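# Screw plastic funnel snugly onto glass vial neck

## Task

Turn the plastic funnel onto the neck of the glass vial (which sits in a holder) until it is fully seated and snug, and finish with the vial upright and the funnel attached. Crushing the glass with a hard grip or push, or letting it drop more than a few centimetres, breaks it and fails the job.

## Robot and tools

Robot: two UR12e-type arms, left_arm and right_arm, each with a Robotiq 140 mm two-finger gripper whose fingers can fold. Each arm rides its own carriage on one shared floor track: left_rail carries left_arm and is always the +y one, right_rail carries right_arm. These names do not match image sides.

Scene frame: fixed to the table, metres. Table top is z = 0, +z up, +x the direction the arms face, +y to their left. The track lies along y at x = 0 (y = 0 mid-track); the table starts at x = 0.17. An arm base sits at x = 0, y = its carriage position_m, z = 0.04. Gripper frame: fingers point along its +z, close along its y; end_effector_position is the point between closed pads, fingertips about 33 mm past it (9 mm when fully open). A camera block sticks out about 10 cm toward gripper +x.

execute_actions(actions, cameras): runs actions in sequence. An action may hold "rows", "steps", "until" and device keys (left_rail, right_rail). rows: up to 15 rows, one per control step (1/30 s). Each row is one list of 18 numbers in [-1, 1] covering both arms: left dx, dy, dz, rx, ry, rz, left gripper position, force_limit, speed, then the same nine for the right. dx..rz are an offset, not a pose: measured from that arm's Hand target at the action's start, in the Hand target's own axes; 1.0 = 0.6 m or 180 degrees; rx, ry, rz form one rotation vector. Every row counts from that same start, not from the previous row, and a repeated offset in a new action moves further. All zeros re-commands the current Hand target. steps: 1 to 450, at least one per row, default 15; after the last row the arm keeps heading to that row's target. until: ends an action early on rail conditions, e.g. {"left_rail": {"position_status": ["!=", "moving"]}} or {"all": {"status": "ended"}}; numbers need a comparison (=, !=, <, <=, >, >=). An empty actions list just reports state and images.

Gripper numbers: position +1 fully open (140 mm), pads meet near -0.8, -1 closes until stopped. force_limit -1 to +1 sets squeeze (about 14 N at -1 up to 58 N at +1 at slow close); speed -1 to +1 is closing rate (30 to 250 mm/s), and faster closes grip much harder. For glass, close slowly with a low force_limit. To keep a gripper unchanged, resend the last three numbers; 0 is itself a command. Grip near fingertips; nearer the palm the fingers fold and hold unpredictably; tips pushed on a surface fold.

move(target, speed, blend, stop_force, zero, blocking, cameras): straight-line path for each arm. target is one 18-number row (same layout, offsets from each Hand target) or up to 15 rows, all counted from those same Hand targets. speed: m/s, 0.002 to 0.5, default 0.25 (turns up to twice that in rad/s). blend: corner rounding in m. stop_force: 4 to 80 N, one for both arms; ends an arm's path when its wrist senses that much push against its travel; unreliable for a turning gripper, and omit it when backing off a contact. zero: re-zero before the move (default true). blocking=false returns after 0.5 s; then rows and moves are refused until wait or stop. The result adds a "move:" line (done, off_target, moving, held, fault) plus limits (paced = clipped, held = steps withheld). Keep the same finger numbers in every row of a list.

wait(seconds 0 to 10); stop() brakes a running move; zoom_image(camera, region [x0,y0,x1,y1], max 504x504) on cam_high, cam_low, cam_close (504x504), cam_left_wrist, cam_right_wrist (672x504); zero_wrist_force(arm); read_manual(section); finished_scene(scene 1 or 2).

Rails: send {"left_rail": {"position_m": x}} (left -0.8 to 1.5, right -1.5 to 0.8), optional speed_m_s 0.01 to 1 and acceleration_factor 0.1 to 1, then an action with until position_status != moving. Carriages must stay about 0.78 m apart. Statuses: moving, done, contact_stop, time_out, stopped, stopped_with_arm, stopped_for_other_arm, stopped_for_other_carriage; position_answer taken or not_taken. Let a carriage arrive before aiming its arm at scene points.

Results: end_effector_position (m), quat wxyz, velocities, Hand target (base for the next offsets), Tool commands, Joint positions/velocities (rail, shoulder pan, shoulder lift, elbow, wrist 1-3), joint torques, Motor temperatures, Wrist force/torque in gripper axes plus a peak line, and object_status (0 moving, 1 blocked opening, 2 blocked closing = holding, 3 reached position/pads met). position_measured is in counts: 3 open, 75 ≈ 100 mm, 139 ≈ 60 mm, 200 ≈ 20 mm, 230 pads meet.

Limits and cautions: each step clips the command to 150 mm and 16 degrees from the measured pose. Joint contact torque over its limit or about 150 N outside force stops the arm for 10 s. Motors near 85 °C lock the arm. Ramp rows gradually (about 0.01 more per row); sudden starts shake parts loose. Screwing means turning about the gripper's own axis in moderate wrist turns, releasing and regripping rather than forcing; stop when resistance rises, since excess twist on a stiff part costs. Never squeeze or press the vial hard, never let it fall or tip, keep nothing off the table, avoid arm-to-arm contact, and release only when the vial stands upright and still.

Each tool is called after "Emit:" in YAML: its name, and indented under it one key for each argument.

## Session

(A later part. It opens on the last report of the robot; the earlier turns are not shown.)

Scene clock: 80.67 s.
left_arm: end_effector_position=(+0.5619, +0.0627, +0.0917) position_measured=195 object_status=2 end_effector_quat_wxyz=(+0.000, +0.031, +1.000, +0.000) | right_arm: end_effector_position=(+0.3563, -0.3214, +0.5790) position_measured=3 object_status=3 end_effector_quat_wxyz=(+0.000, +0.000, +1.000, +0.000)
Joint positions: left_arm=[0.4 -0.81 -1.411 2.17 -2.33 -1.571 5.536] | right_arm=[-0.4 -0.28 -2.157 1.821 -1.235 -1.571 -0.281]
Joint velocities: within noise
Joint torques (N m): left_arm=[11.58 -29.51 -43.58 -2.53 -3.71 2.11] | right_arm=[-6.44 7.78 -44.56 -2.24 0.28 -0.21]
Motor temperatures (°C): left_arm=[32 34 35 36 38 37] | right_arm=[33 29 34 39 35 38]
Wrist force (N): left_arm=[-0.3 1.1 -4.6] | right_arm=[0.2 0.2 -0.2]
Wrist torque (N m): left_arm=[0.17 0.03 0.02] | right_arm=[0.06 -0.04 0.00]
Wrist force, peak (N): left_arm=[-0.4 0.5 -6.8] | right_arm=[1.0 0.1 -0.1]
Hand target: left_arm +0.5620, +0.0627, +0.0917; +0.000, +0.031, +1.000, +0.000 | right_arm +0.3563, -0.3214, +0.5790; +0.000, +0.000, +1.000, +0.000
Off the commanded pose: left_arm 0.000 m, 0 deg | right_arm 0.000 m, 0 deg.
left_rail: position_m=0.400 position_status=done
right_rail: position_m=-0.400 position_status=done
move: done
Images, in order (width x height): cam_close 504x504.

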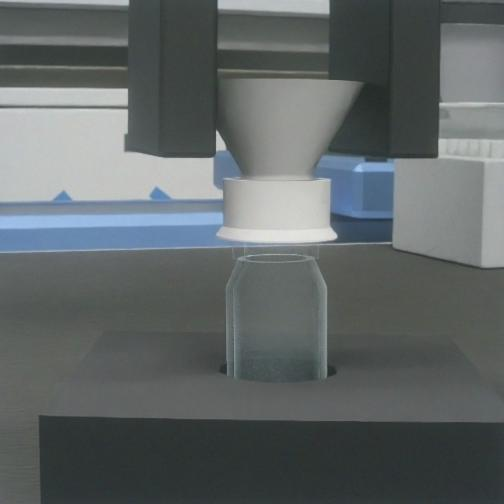

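Emit:
execute_actions:
  actions:
    - {"rows":[[0,0,-0.002,0,0,0,-0.2,-0.3,-1,0,0,0,0,0,0,1,-1,-1]],"steps":25}
  cameras: ["cam_close"]

Emit:
move:
  target:
    - [0,0,0,0,0,-0.47,-0.2,-0.3,-1,0,0,0,0,0,0,1,-1,-1]
    - [0,0,0,0,0,-0.96,-0.2,-0.3,-1,0,0,0,0,0,0,1,-1,-1]
  speed: 0.5
  cameras: []

Emit:
move:
  target:
    - [0,0,0,0,0,-0.52,-0.2,-0.3,-1,0,0,0,0,0,0,1,-1,-1]
    - [0,0,0.002,0,0,-0.98,-0.2,-0.3,-1,0,0,0,0,0,0,1,-1,-1]
  speed: 0.5
  cameras: ["cam_close"]

Emit:
execute_actions:
  actions:
    - {"rows":[[0,0,0,0,0,0,-1,-0.3,-1,0,0,0,0,0,0,1,-1,-1]],"steps":60}
  cameras: []

Emit:
move:
  target:
    - [0,0,0.0006,0,0,0.25,-1,-0.3,-1,0,0,0,0,0,0,1,-1,-1]
    - [0,0,0.0012,0,0,0.5,-1,-0.3,-1,0,0,0,0,0,0,1,-1,-1]
  speed: 0.3
  cameras: ["cam_close"]

Emit:
move:
  target:
    - [0,0,0.0004,0,0,0.25,-1,-0.3,-1,0,0,0,0,0,0,1,-1,-1]
    - [0,0,0.0008,0,0,0.5,-1,-0.3,-1,0,0,0,0,0,0,1,-1,-1]
  speed: 0.3
  cameras: ["cam_close"]

Scene clock: 83.23 s.
left_arm: end_effector_position=(+0.5620, +0.0627, +0.0929) position_measured=154 object_status=0 end_effector_quat_wxyz=(+0.000, +0.031, +1.000, +0.000) | right_arm: end_effector_position=(+0.3563, -0.3214, +0.5790) position_measured=3 object_status=3 end_effector_quat_wxyz=(+0.000, +0.000, +1.000, +0.000)
Joint positions: left_arm=[0.4 -0.81 -1.413 2.169 -2.327 -1.571 5.536] | right_arm=[-0.4 -0.28 -2.157 1.821 -1.235 -1.571 -0.28]
Joint velocities: within noise
Joint torques (N m): left_arm=[10.88 -74.21 -44.24 -3.42 -3.22 1.65] | right_arm=[-5.71 8.09 -44.71 -2.06 0.46 -0.14]
Motor temperatures (°C): left_arm=[32 34 35 36 38 37] | right_arm=[33 29 34 39 35 38]
Wrist force (N): left_arm=[-0.2 0.7 0.1] | right_arm=[0.3 -0.1 -0.1]
Wrist torque (N m): left_arm=[0.16 0.05 0.02] | right_arm=[-0.01 -0.07 0.00]
Wrist force, peak (N): left_arm=[0.1 0.9 -5.0] | right_arm=[1.2 -0.2 0.3]
Hand target: left_arm +0.5620, +0.0627, +0.0929; +0.000, +0.031, +1.000, +0.000 | right_arm +0.3563, -0.3214, +0.5790; +0.000, +0.000, +1.000, +0.000
Off the commanded pose: left_arm 0.000 m, 0 deg | right_arm 0.000 m, 0 deg.
left_rail: position_m=0.400 position_status=done
right_rail: position_m=-0.400 position_status=done
Images, in order (width x height): cam_close 504x504.

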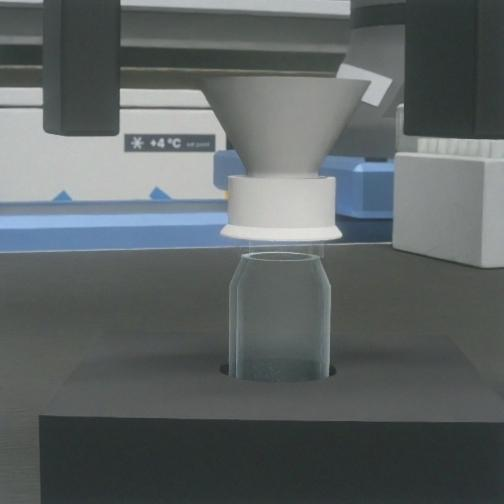

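Scene clock: 87.70 s.
left_arm: end_effector_position=(+0.5620, +0.0627, +0.0929) position_measured=154 object_status=3 end_effector_quat_wxyz=(+0.000, +0.996, -0.094, +0.000) | right_arm: end_effector_position=(+0.3563, -0.3214, +0.5790) position_measured=3 object_status=3 end_effector_quat_wxyz=(+0.000, +0.000, +1.000, +0.000)
Joint positions: left_arm=[0.4 -0.81 -1.413 2.169 -2.327 -1.571 2.521] | right_arm=[-0.4 -0.28 -2.157 1.821 -1.235 -1.571 -0.28]
Joint velocities: within noise
Joint torques (N m): left_arm=[-7.24 -74.4 -24.35 -3.27 2.66 -2.69] | right_arm=[-5.98 6.72 -44.85 -2.35 0.48 -0.15]
Motor temperatures (°C): left_arm=[32 34 35 36 38 37] | right_arm=[33 29 34 39 35 38]
Wrist force (N): left_arm=[-0.2 1.2 -0.2] | right_arm=[0.3 0.0 0.0]
Wrist torque (N m): left_arm=[0.30 0.02 0.02] | right_arm=[0.02 -0.05 0.00]
Wrist force, peak (N): left_arm=[-0.6 1.4 0.0] | right_arm=[0.8 0.3 -1.0]
Hand target: left_arm +0.5620, +0.0627, +0.0929; +0.000, +0.996, -0.094, +0.000 | right_arm +0.3563, -0.3214, +0.5790; +0.000, +0.000, +1.000, +0.000
Off the commanded pose: left_arm 0.000 m, 0 deg | right_arm 0.000 m, 0 deg.
left_rail: position_m=0.400 position_status=done
right_rail: position_m=-0.400 position_status=done
move: done
No camera images: "cameras" was empty.

Scene clock: 92.23 s.
left_arm: end_effector_position=(+0.5620, +0.0627, +0.0917) position_measured=154 object_status=3 end_effector_quat_wxyz=(+0.000, +0.125, +0.992, +0.000) | right_arm: end_effector_position=(+0.3563, -0.3214, +0.5790) position_measured=3 object_status=3 end_effector_quat_wxyz=(+0.000, +0.000, +1.000, +0.000)
Joint positions: left_arm=[0.4 -0.81 -1.411 2.17 -2.33 -1.571 -0.558] | right_arm=[-0.4 -0.28 -2.157 1.821 -1.235 -1.571 -0.28]
Joint velocities: within noise
Joint torques (N m): left_arm=[-5.97 -74.61 -24.25 -3.26 2.47 -3.09] | right_arm=[-4.99 5.64 -45.49 -2.27 0.58 -0.27]
Motor temperatures (°C): left_arm=[32 34 35 36 38 37] | right_arm=[33 29 34 39 35 38]
Wrist force (N): left_arm=[0.1 1.2 -0.1] | right_arm=[0.4 -0.1 -0.1]
Wrist torque (N m): left_arm=[0.27 -0.02 0.01] | right_arm=[-0.02 -0.09 0.00]
Wrist force, peak (N): left_arm=[-0.4 1.4 -0.1] | right_arm=[0.8 0.5 -0.5]
Hand target: left_arm +0.5620, +0.0627, +0.0917; +0.000, +0.125, +0.992, +0.000 | right_arm +0.3563, -0.3214, +0.5790; +0.000, +0.000, +1.000, +0.000
Off the commanded pose: left_arm 0.000 m, 0 deg | right_arm 0.000 m, 0 deg.
left_rail: position_m=0.400 position_status=done
right_rail: position_m=-0.400 position_status=done
move: done
Images, in order (width x height): cam_close 504x504.

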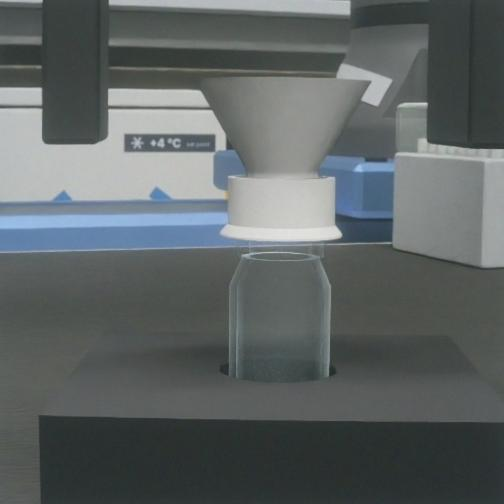

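Scene clock: 94.43 s.
left_arm: end_effector_position=(+0.5620, +0.0627, +0.0917) position_measured=195 object_status=2 end_effector_quat_wxyz=(+0.000, +0.125, +0.992, +0.000) | right_arm: end_effector_position=(+0.3563, -0.3214, +0.5790) position_measured=3 object_status=3 end_effector_quat_wxyz=(+0.000, +0.000, +1.000, +0.000)
Joint positions: left_arm=[0.4 -0.81 -1.411 2.17 -2.33 -1.571 -0.558] | right_arm=[-0.4 -0.28 -2.157 1.821 -1.235 -1.571 -0.281]
Joint velocities: within noise
Joint torques (N m): left_arm=[-6.19 -73.96 -30.32 -4.08 2.52 -2.47] | right_arm=[-6.05 6 -44.95 -2.11 0.61 -0.26]
Motor temperatures (°C): left_arm=[32 34 35 36 38 37] | right_arm=[33 29 34 39 35 38]
Wrist force (N): left_arm=[-0.1 1.2 -1.1] | right_arm=[0.0 0.1 0.0]
Wrist torque (N m): left_arm=[0.25 0.01 0.02] | right_arm=[0.03 0.00 0.00]
Wrist force, peak (N): left_arm=[0.6 1.5 -1.0] | right_arm=[0.1 0.9 -0.3]
Hand target: left_arm +0.5620, +0.0627, +0.0917; +0.000, +0.125, +0.992, +0.000 | right_arm +0.3563, -0.3214, +0.5790; +0.000, +0.000, +1.000, +0.000
Off the commanded pose: left_arm 0.000 m, 0 deg | right_arm 0.000 m, 0 deg.
left_rail: position_m=0.400 position_status=done
right_rail: position_m=-0.400 position_status=done
No camera images: "cameras" was empty.

Scene clock: 98.23 s.
left_arm: end_effector_position=(+0.5619, +0.0627, +0.0910) position_measured=195 object_status=2 end_effector_quat_wxyz=(+0.000, +0.790, +0.613, +0.000) | right_arm: end_effector_position=(+0.3563, -0.3214, +0.5790) position_measured=3 object_status=3 end_effector_quat_wxyz=(+0.000, +0.000, +1.000, +0.000)
Joint positions: left_arm=[0.4 -0.81 -1.41 2.171 -2.332 -1.571 1.012] | right_arm=[-0.4 -0.28 -2.157 1.821 -1.235 -1.571 -0.281]
Joint velocities: within noise
Joint torques (N m): left_arm=[13.21 -29.94 -45.02 -3.1 -3.65 1.79] | right_arm=[-6.74 6.8 -45.82 -2.34 0.28 -0.18]
Motor temperatures (°C): left_arm=[32 34 35 36 38 37] | right_arm=[33 29 34 39 35 38]
Wrist force (N): left_arm=[-0.2 1.2 -2.6] | right_arm=[-0.2 0.1 0.2]
Wrist torque (N m): left_arm=[0.31 0.06 0.03] | right_arm=[0.02 0.05 0.00]
Wrist force, peak (N): left_arm=[-0.2 1.1 -3.3] | right_arm=[0.4 -0.3 -0.9]
Hand target: left_arm +0.5620, +0.0627, +0.0910; +0.000, +0.790, +0.613, +0.000 | right_arm +0.3563, -0.3214, +0.5790; +0.000, +0.000, +1.000, +0.000
Off the commanded pose: left_arm 0.000 m, 0 deg | right_arm 0.000 m, 0 deg.
left_rail: position_m=0.400 position_status=done
right_rail: position_m=-0.400 position_status=done
move: done
Images, in order (width x height): cam_close 504x504.

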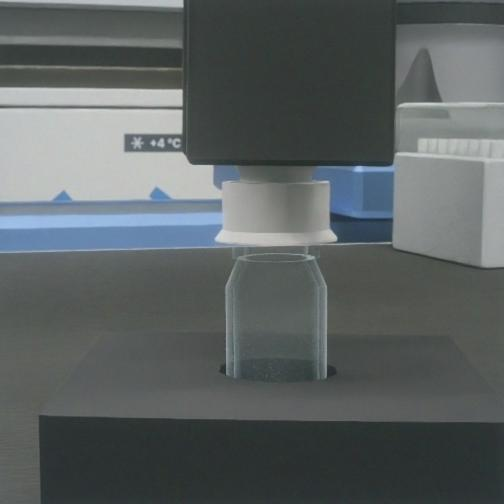

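Scene clock: 102.03 s.
left_arm: end_effector_position=(+0.5619, +0.0627, +0.0905) position_measured=195 object_status=2 end_effector_quat_wxyz=(+0.000, +0.992, -0.125, +0.000) | right_arm: end_effector_position=(+0.3563, -0.3214, +0.5790) position_measured=3 object_status=3 end_effector_quat_wxyz=(+0.000, +0.000, +1.000, +0.000)
Joint positions: left_arm=[0.4 -0.81 -1.41 2.171 -2.333 -1.571 2.583] | right_arm=[-0.4 -0.28 -2.157 1.821 -1.235 -1.571 -0.28]
Joint velocities: within noise
Joint torques (N m): left_arm=[7.52 -34.02 -45.92 -3.07 -3.79 1.66] | right_arm=[-7.85 7.11 -46.53 -2.26 0.3 -0.17]
Motor temperatures (°C): left_arm=[32 34 35 36 38 37] | right_arm=[33 29 34 39 35 38]
Wrist force (N): left_arm=[-0.2 -0.1 -2.9] | right_arm=[0.5 0.0 -0.7]
Wrist torque (N m): left_arm=[0.43 0.08 0.01] | right_arm=[-0.01 -0.12 0.00]
Wrist force, peak (N): left_arm=[0.3 1.1 -3.0] | right_arm=[0.5 0.3 -0.7]
Hand target: left_arm +0.5620, +0.0627, +0.0905; +0.000, +0.992, -0.125, +0.000 | right_arm +0.3563, -0.3214, +0.5790; +0.000, +0.000, +1.000, +0.000
Off the commanded pose: left_arm 0.000 m, 0 deg | right_arm 0.000 m, 0 deg.
left_rail: position_m=0.400 position_status=done
right_rail: position_m=-0.400 position_status=done
move: done
Images, in order (width x height): cam_close 504x504.

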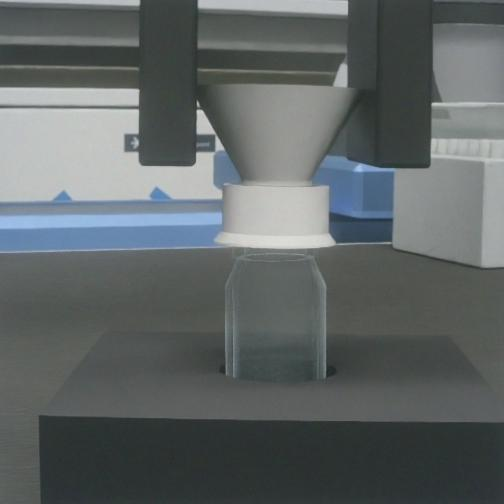

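Emit:
move:
  target:
    - [0,0,0.0005,0,0,0.25,-1,-0.3,-1,0,0,0,0,0,0,1,-1,-1]
    - [0,0,0.001,0,0,0.5,-1,-0.3,-1,0,0,0,0,0,0,1,-1,-1]
  speed: 0.3
  cameras: ["cam_close"]

Emit:
move:
  target:
    - [0,0,0.0005,0,0,0.25,-1,-0.3,-1,0,0,0,0,0,0,1,-1,-1]
    - [0,0,0.001,0,0,0.5,-1,-0.3,-1,0,0,0,0,0,0,1,-1,-1]
  speed: 0.3
  cameras: ["cam_close"]

Scene clock: 106.50 s.
left_arm: end_effector_position=(+0.5619, +0.0627, +0.0899) position_measured=195 object_status=2 end_effector_quat_wxyz=(+0.000, -0.613, +0.790, +0.000) | right_arm: end_effector_position=(+0.3563, -0.3214, +0.5790) position_measured=3 object_status=3 end_effector_quat_wxyz=(+0.000, +0.000, +1.000, +0.000)
Joint positions: left_arm=[0.4 -0.81 -1.409 2.172 -2.334 -1.571 4.154] | right_arm=[-0.4 -0.28 -2.157 1.821 -1.235 -1.571 -0.28]
Joint velocities: within noise
Joint torques (N m): left_arm=[9.55 -29.37 -42.91 -2.37 -3.8 1.44] | right_arm=[-5.95 7.23 -46.29 -2.54 0.44 -0.35]
Motor temperatures (°C): left_arm=[32 34 35 36 38 37] | right_arm=[33 29 34 39 35 38]
Wrist force (N): left_arm=[-0.6 0.0 -4.4] | right_arm=[0.4 0.0 -0.3]
Wrist torque (N m): left_arm=[0.34 0.12 0.02] | right_arm=[0.01 -0.09 -0.01]
Wrist force, peak (N): left_arm=[-0.1 0.3 -4.7] | right_arm=[0.4 0.5 -0.8]
Hand target: left_arm +0.5620, +0.0627, +0.0899; +0.000, -0.613, +0.790, +0.000 | right_arm +0.3563, -0.3214, +0.5790; +0.000, +0.000, +1.000, +0.000
Off the commanded pose: left_arm 0.000 m, 0 deg | right_arm 0.000 m, 0 deg.
left_rail: position_m=0.400 position_status=done
right_rail: position_m=-0.400 position_status=done
move: done
Images, in order (width x height): cam_close 504x504.

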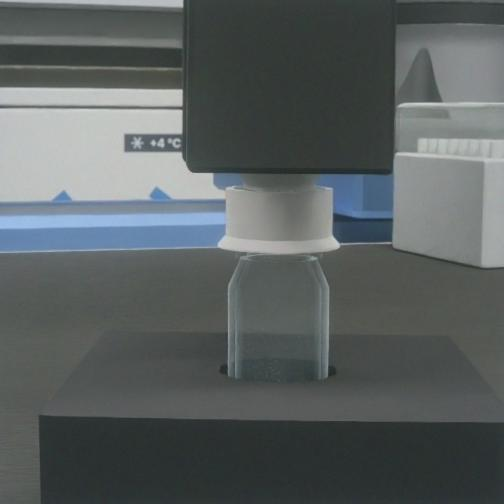

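Scene clock: 110.30 s.
left_arm: end_effector_position=(+0.5619, +0.0627, +0.0893) position_measured=195 object_status=2 end_effector_quat_wxyz=(+0.000, +0.125, +0.992, +0.000) | right_arm: end_effector_position=(+0.3563, -0.3214, +0.5790) position_measured=3 object_status=3 end_effector_quat_wxyz=(+0.000, +0.000, +1.000, +0.000)
Joint positions: left_arm=[0.4 -0.81 -1.408 2.172 -2.335 -1.571 5.725] | right_arm=[-0.4 -0.28 -2.157 1.821 -1.235 -1.571 -0.28]
Joint velocities: within noise
Joint torques (N m): left_arm=[10.83 -27.87 -41.87 -2.07 -3.48 1.47] | right_arm=[-6.51 5.47 -46.42 -2.22 0.47 -0.22]
Motor temperatures (°C): left_arm=[32 34 35 36 38 37] | right_arm=[33 29 34 39 35 38]
Wrist force (N): left_arm=[-0.2 0.9 -7.7] | right_arm=[-0.2 0.4 -0.6]
Wrist torque (N m): left_arm=[0.24 0.04 -0.04] | right_arm=[0.09 0.05 0.00]
Wrist force, peak (N): left_arm=[-0.4 0.8 -8.7] | right_arm=[0.8 -0.7 0.0]
Hand target: left_arm +0.5620, +0.0627, +0.0893; +0.000, +0.125, +0.992, +0.000 | right_arm +0.3563, -0.3214, +0.5790; +0.000, +0.000, +1.000, +0.000
Off the commanded pose: left_arm 0.000 m, 0 deg | right_arm 0.000 m, 0 deg.
left_rail: position_m=0.400 position_status=done
right_rail: position_m=-0.400 position_status=done
move: done
Images, in order (width x height): cam_close 504x504.

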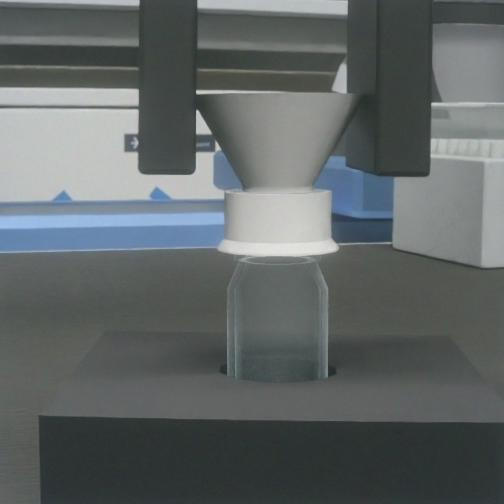

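Torque now reversed: likely seated. Another rewind, then firmer tighten.

Emit:
execute_actions:
  actions:
    - {"rows":[[0,0,-0.002,0,0,0,-0.2,-0.3,-1,0,0,0,0,0,0,1,-1,-1]],"steps":25}
  cameras: ["cam_close"]

Emit:
move:
  target:
    - [0,0,0,0,0,-0.47,-0.2,-0.3,-1,0,0,0,0,0,0,1,-1,-1]
    - [0,0,0.0017,0,0,-0.96,-0.2,-0.3,-1,0,0,0,0,0,0,1,-1,-1]
  speed: 0.5
  cameras: []

Emit:
execute_actions:
  actions:
    - {"rows":[[0,0,0,0,0,0,-1,0,-1,0,0,0,0,0,0,1,-1,-1]],"steps":60}
  cameras: []

Emit:
move:
  target:
    - [0,0,0.0012,0,0,0.25,-1,0,-1,0,0,0,0,0,0,1,-1,-1]
    - [0,0,0.0022,0,0,0.5,-1,0,-1,0,0,0,0,0,0,1,-1,-1]
  speed: 0.3
  cameras: ["cam_close"]

Scene clock: 112.53 s.
left_arm: end_effector_position=(+0.5620, +0.0627, +0.0905) position_measured=154 object_status=0 end_effector_quat_wxyz=(+0.000, +0.125, +0.992, +0.000) | right_arm: end_effector_position=(+0.3563, -0.3214, +0.5790) position_measured=3 object_status=3 end_effector_quat_wxyz=(+0.000, +0.000, +1.000, +0.000)
Joint positions: left_arm=[0.4 -0.81 -1.41 2.171 -2.332 -1.571 5.725] | right_arm=[-0.4 -0.28 -2.157 1.821 -1.235 -1.571 -0.28]
Joint velocities: within noise
Joint torques (N m): left_arm=[8.51 -74.61 -44.76 -3.58 -3.07 1.66] | right_arm=[-7.04 7.07 -47.07 -2.46 0.5 -0.26]
Motor temperatures (°C): left_arm=[32 34 35 36 38 37] | right_arm=[33 29 34 39 35 38]
Wrist force (N): left_arm=[0.1 0.9 -0.1] | right_arm=[-0.1 0.2 0.2]
Wrist torque (N m): left_arm=[0.21 -0.02 0.01] | right_arm=[0.06 0.03 0.00]
Wrist force, peak (N): left_arm=[-0.3 0.7 -8.0] | right_arm=[0.7 0.1 -0.5]
Hand target: left_arm +0.5620, +0.0627, +0.0905; +0.000, +0.125, +0.992, +0.000 | right_arm +0.3563, -0.3214, +0.5790; +0.000, +0.000, +1.000, +0.000
Off the commanded pose: left_arm 0.000 m, 0 deg | right_arm 0.000 m, 0 deg.
left_rail: position_m=0.400 position_status=done
right_rail: position_m=-0.400 position_status=done
Images, in order (width x height): cam_close 504x504.

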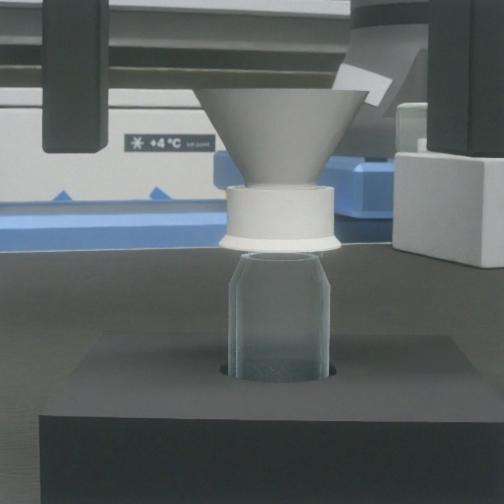

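Scene clock: 117.00 s.
left_arm: end_effector_position=(+0.5620, +0.0627, +0.0895) position_measured=154 object_status=3 end_effector_quat_wxyz=(+0.000, +0.982, -0.187, +0.000) | right_arm: end_effector_position=(+0.3563, -0.3214, +0.5790) position_measured=3 object_status=3 end_effector_quat_wxyz=(+0.000, +0.000, +1.000, +0.000)
Joint positions: left_arm=[0.4 -0.81 -1.408 2.172 -2.335 -1.571 2.709] | right_arm=[-0.4 -0.28 -2.157 1.821 -1.235 -1.571 -0.28]
Joint velocities: within noise
Joint torques (N m): left_arm=[-8.01 -73.23 -25.5 -2.98 2.57 -2.54] | right_arm=[-6.52 7.04 -47.7 -2.36 0.48 -0.49]
Motor temperatures (°C): left_arm=[32 34 35 36 38 37] | right_arm=[33 29 34 39 35 38]
Wrist force (N): left_arm=[-0.2 1.0 -0.1] | right_arm=[0.2 0.0 0.1]
Wrist torque (N m): left_arm=[0.26 0.02 0.02] | right_arm=[0.01 -0.05 0.00]
Wrist force, peak (N): left_arm=[-0.9 1.3 -0.1] | right_arm=[0.0 0.5 -0.8]
Hand target: left_arm +0.5620, +0.0627, +0.0895; +0.000, +0.982, -0.187, +0.000 | right_arm +0.3563, -0.3214, +0.5790; +0.000, +0.000, +1.000, +0.000
Off the commanded pose: left_arm 0.000 m, 0 deg | right_arm 0.000 m, 0 deg.
left_rail: position_m=0.400 position_status=done
right_rail: position_m=-0.400 position_status=done
move: done
No camera images: "cameras" was empty.

Scene clock: 119.20 s.
left_arm: end_effector_position=(+0.5620, +0.0627, +0.0895) position_measured=197 object_status=2 end_effector_quat_wxyz=(+0.000, +0.982, -0.187, +0.000) | right_arm: end_effector_position=(+0.3563, -0.3214, +0.5790) position_measured=3 object_status=3 end_effector_quat_wxyz=(+0.000, +0.000, +1.000, +0.000)
Joint positions: left_arm=[0.4 -0.81 -1.408 2.172 -2.335 -1.571 2.709] | right_arm=[-0.4 -0.28 -2.157 1.821 -1.235 -1.571 -0.28]
Joint velocities: within noise
Joint torques (N m): left_arm=[-9.22 -70.84 -30.4 -4.31 2.52 -2.52] | right_arm=[-6.54 6.54 -47.55 -2.26 0.66 -0.2]
Motor temperatures (°C): left_arm=[32 34 35 36 38 37] | right_arm=[33 29 34 39 35 38]
Wrist force (N): left_arm=[-0.7 0.7 -1.2] | right_arm=[0.3 0.1 -0.4]
Wrist torque (N m): left_arm=[0.20 0.13 0.02] | right_arm=[0.02 -0.07 0.00]
Wrist force, peak (N): left_arm=[-0.5 1.0 -1.9] | right_arm=[0.5 -0.1 -0.7]
Hand target: left_arm +0.5620, +0.0627, +0.0895; +0.000, +0.982, -0.187, +0.000 | right_arm +0.3563, -0.3214, +0.5790; +0.000, +0.000, +1.000, +0.000
Off the commanded pose: left_arm 0.000 m, 0 deg | right_arm 0.000 m, 0 deg.
left_rail: position_m=0.400 position_status=done
right_rail: position_m=-0.400 position_status=done
No camera images: "cameras" was empty.

Scene clock: 123.00 s.
left_arm: end_effector_position=(+0.5619, +0.0627, +0.0882) position_measured=197 object_status=2 end_effector_quat_wxyz=(+0.000, -0.562, +0.827, +0.000) | right_arm: end_effector_position=(+0.3563, -0.3214, +0.5790) position_measured=3 object_status=3 end_effector_quat_wxyz=(+0.000, +0.000, +1.000, +0.000)
Joint positions: left_arm=[0.4 -0.81 -1.406 2.173 -2.337 -1.571 4.28] | right_arm=[-0.4 -0.28 -2.157 1.821 -1.235 -1.571 -0.28]
Joint velocities: within noise
Joint torques (N m): left_arm=[11.35 -21.52 -39.14 -1.9 -3.32 1.86] | right_arm=[-7.81 7.19 -47.71 -2.21 0.39 -0.26]
Motor temperatures (°C): left_arm=[32 34 35 36 38 37] | right_arm=[33 29 34 39 35 38]
Wrist force (N): left_arm=[-0.6 1.4 -15.7] | right_arm=[-0.3 0.3 -0.4]
Wrist torque (N m): left_arm=[0.14 0.13 -0.08] | right_arm=[0.06 0.07 0.00]
Wrist force, peak (N): left_arm=[-0.4 1.2 -16.6] | right_arm=[0.4 0.1 -1.0]
Hand target: left_arm +0.5620, +0.0627, +0.0882; +0.000, -0.562, +0.827, +0.000 | right_arm +0.3563, -0.3214, +0.5790; +0.000, +0.000, +1.000, +0.000
Off the commanded pose: left_arm 0.000 m, 0 deg | right_arm 0.000 m, 0 deg.
left_rail: position_m=0.400 position_status=done
right_rail: position_m=-0.400 position_status=done
move: done
Images, in order (width x height): cam_close 504x504.

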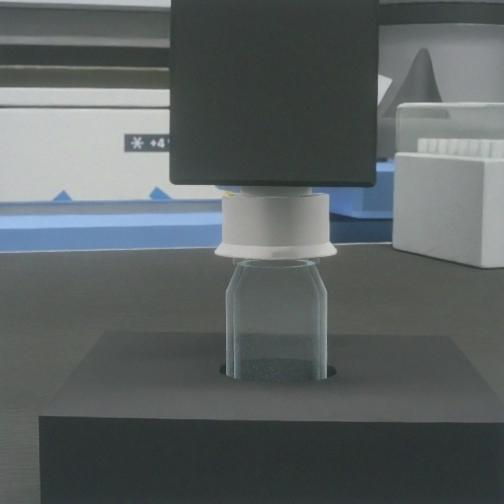

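Emit:
execute_actions:
  actions:
    - {"rows":[[0,0,-0.003,0,0,0,-1,0,-1,0,0,0,0,0,0,1,-1,-1]],"steps":20}
    - {"rows":[[0,0,0,0,0,0,-0.2,0,-1,0,0,0,0,0,0,1,-1,-1]],"steps":45}
  cameras: []

Emit:
move:
  target: [0,0,-0.2,0,0,0,-0.2,0,-1,0,0,0,0,0,0,1,-1,-1]
  cameras: ["cam_close"]

Scene clock: 125.83 s.
left_arm: end_effector_position=(+0.5620, +0.0627, +0.0900) position_measured=154 object_status=3 end_effector_quat_wxyz=(+0.000, -0.562, +0.827, +0.000) | right_arm: end_effector_position=(+0.3563, -0.3214, +0.5790) position_measured=3 object_status=3 end_effector_quat_wxyz=(+0.000, +0.000, +1.000, +0.000)
Joint positions: left_arm=[0.4 -0.81 -1.409 2.172 -2.334 -1.571 4.28] | right_arm=[-0.4 -0.28 -2.157 1.821 -1.235 -1.571 -0.28]
Joint velocities: within noise
Joint torques (N m): left_arm=[3.74 -74.43 -42.38 -4.8 -3.2 0.78] | right_arm=[-7.02 6.36 -47.88 -2.26 0.52 -0.23]
Motor temperatures (°C): left_arm=[32 34 35 36 38 37] | right_arm=[33 29 34 39 35 38]
Wrist force (N): left_arm=[0.1 0.9 -0.1] | right_arm=[0.2 0.3 -0.2]
Wrist torque (N m): left_arm=[0.23 -0.02 0.02] | right_arm=[0.06 -0.04 0.00]
Wrist force, peak (N): left_arm=[0.0 1.5 -15.7] | right_arm=[0.8 0.5 -0.4]
Hand target: left_arm +0.5620, +0.0627, +0.0900; +0.000, -0.562, +0.827, +0.000 | right_arm +0.3563, -0.3214, +0.5790; +0.000, +0.000, +1.000, +0.000
Off the commanded pose: left_arm 0.000 m, 0 deg | right_arm 0.000 m, 0 deg.
left_rail: position_m=0.400 position_status=done
right_rail: position_m=-0.400 position_status=done
No camera images: "cameras" was empty.

Scene clock: 126.90 s.
left_arm: end_effector_position=(+0.5619, +0.0627, +0.2099) position_measured=154 object_status=3 end_effector_quat_wxyz=(+0.000, -0.562, +0.827, +0.000) | right_arm: end_effector_position=(+0.3563, -0.3214, +0.5790) position_measured=3 object_status=3 end_effector_quat_wxyz=(+0.000, +0.000, +1.000, +0.000)
Joint positions: left_arm=[0.4 -0.81 -1.546 2.063 -2.088 -1.571 4.28] | right_arm=[-0.4 -0.28 -2.157 1.821 -1.235 -1.571 -0.28]
Joint velocities: within noise
Joint torques (N m): left_arm=[-6.46 -68.19 -52.76 -3.27 -1.38 -2.95] | right_arm=[-7.13 7.07 -48.26 -2.48 0.44 -0.3]
Motor temperatures (°C): left_arm=[32 34 35 36 38 37] | right_arm=[33 29 34 39 35 38]
Wrist force (N): left_arm=[-0.4 0.6 0.2] | right_arm=[0.0 -0.4 0.3]
Wrist torque (N m): left_arm=[0.17 0.08 0.03] | right_arm=[-0.07 0.00 0.00]
Wrist force, peak (N): left_arm=[0.0 1.0 2.8] | right_arm=[0.8 0.0 0.0]
Hand target: left_arm +0.5619, +0.0627, +0.2100; +0.000, -0.562, +0.827, +0.000 | right_arm +0.3563, -0.3214, +0.5790; +0.000, +0.000, +1.000, +0.000
Off the commanded pose: left_arm 0.000 m, 0 deg | right_arm 0.000 m, 0 deg.
left_rail: position_m=0.400 position_status=done
right_rail: position_m=-0.400 position_status=done
move: done
Images, in order (width x height): cam_close 504x504.

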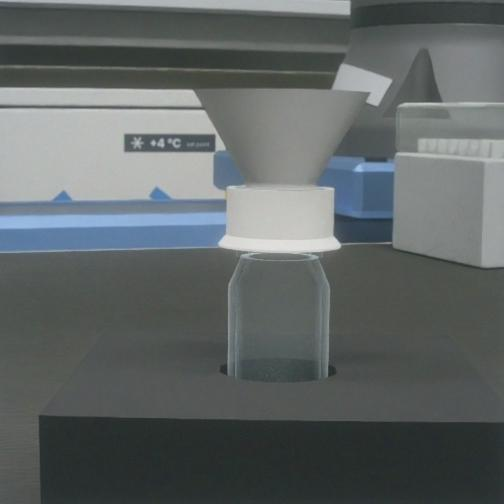

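Collar didn't move between releases despite extra turning: snug.

Emit:
finished_scene:
  scene: 2

The scene is finished: the task was done.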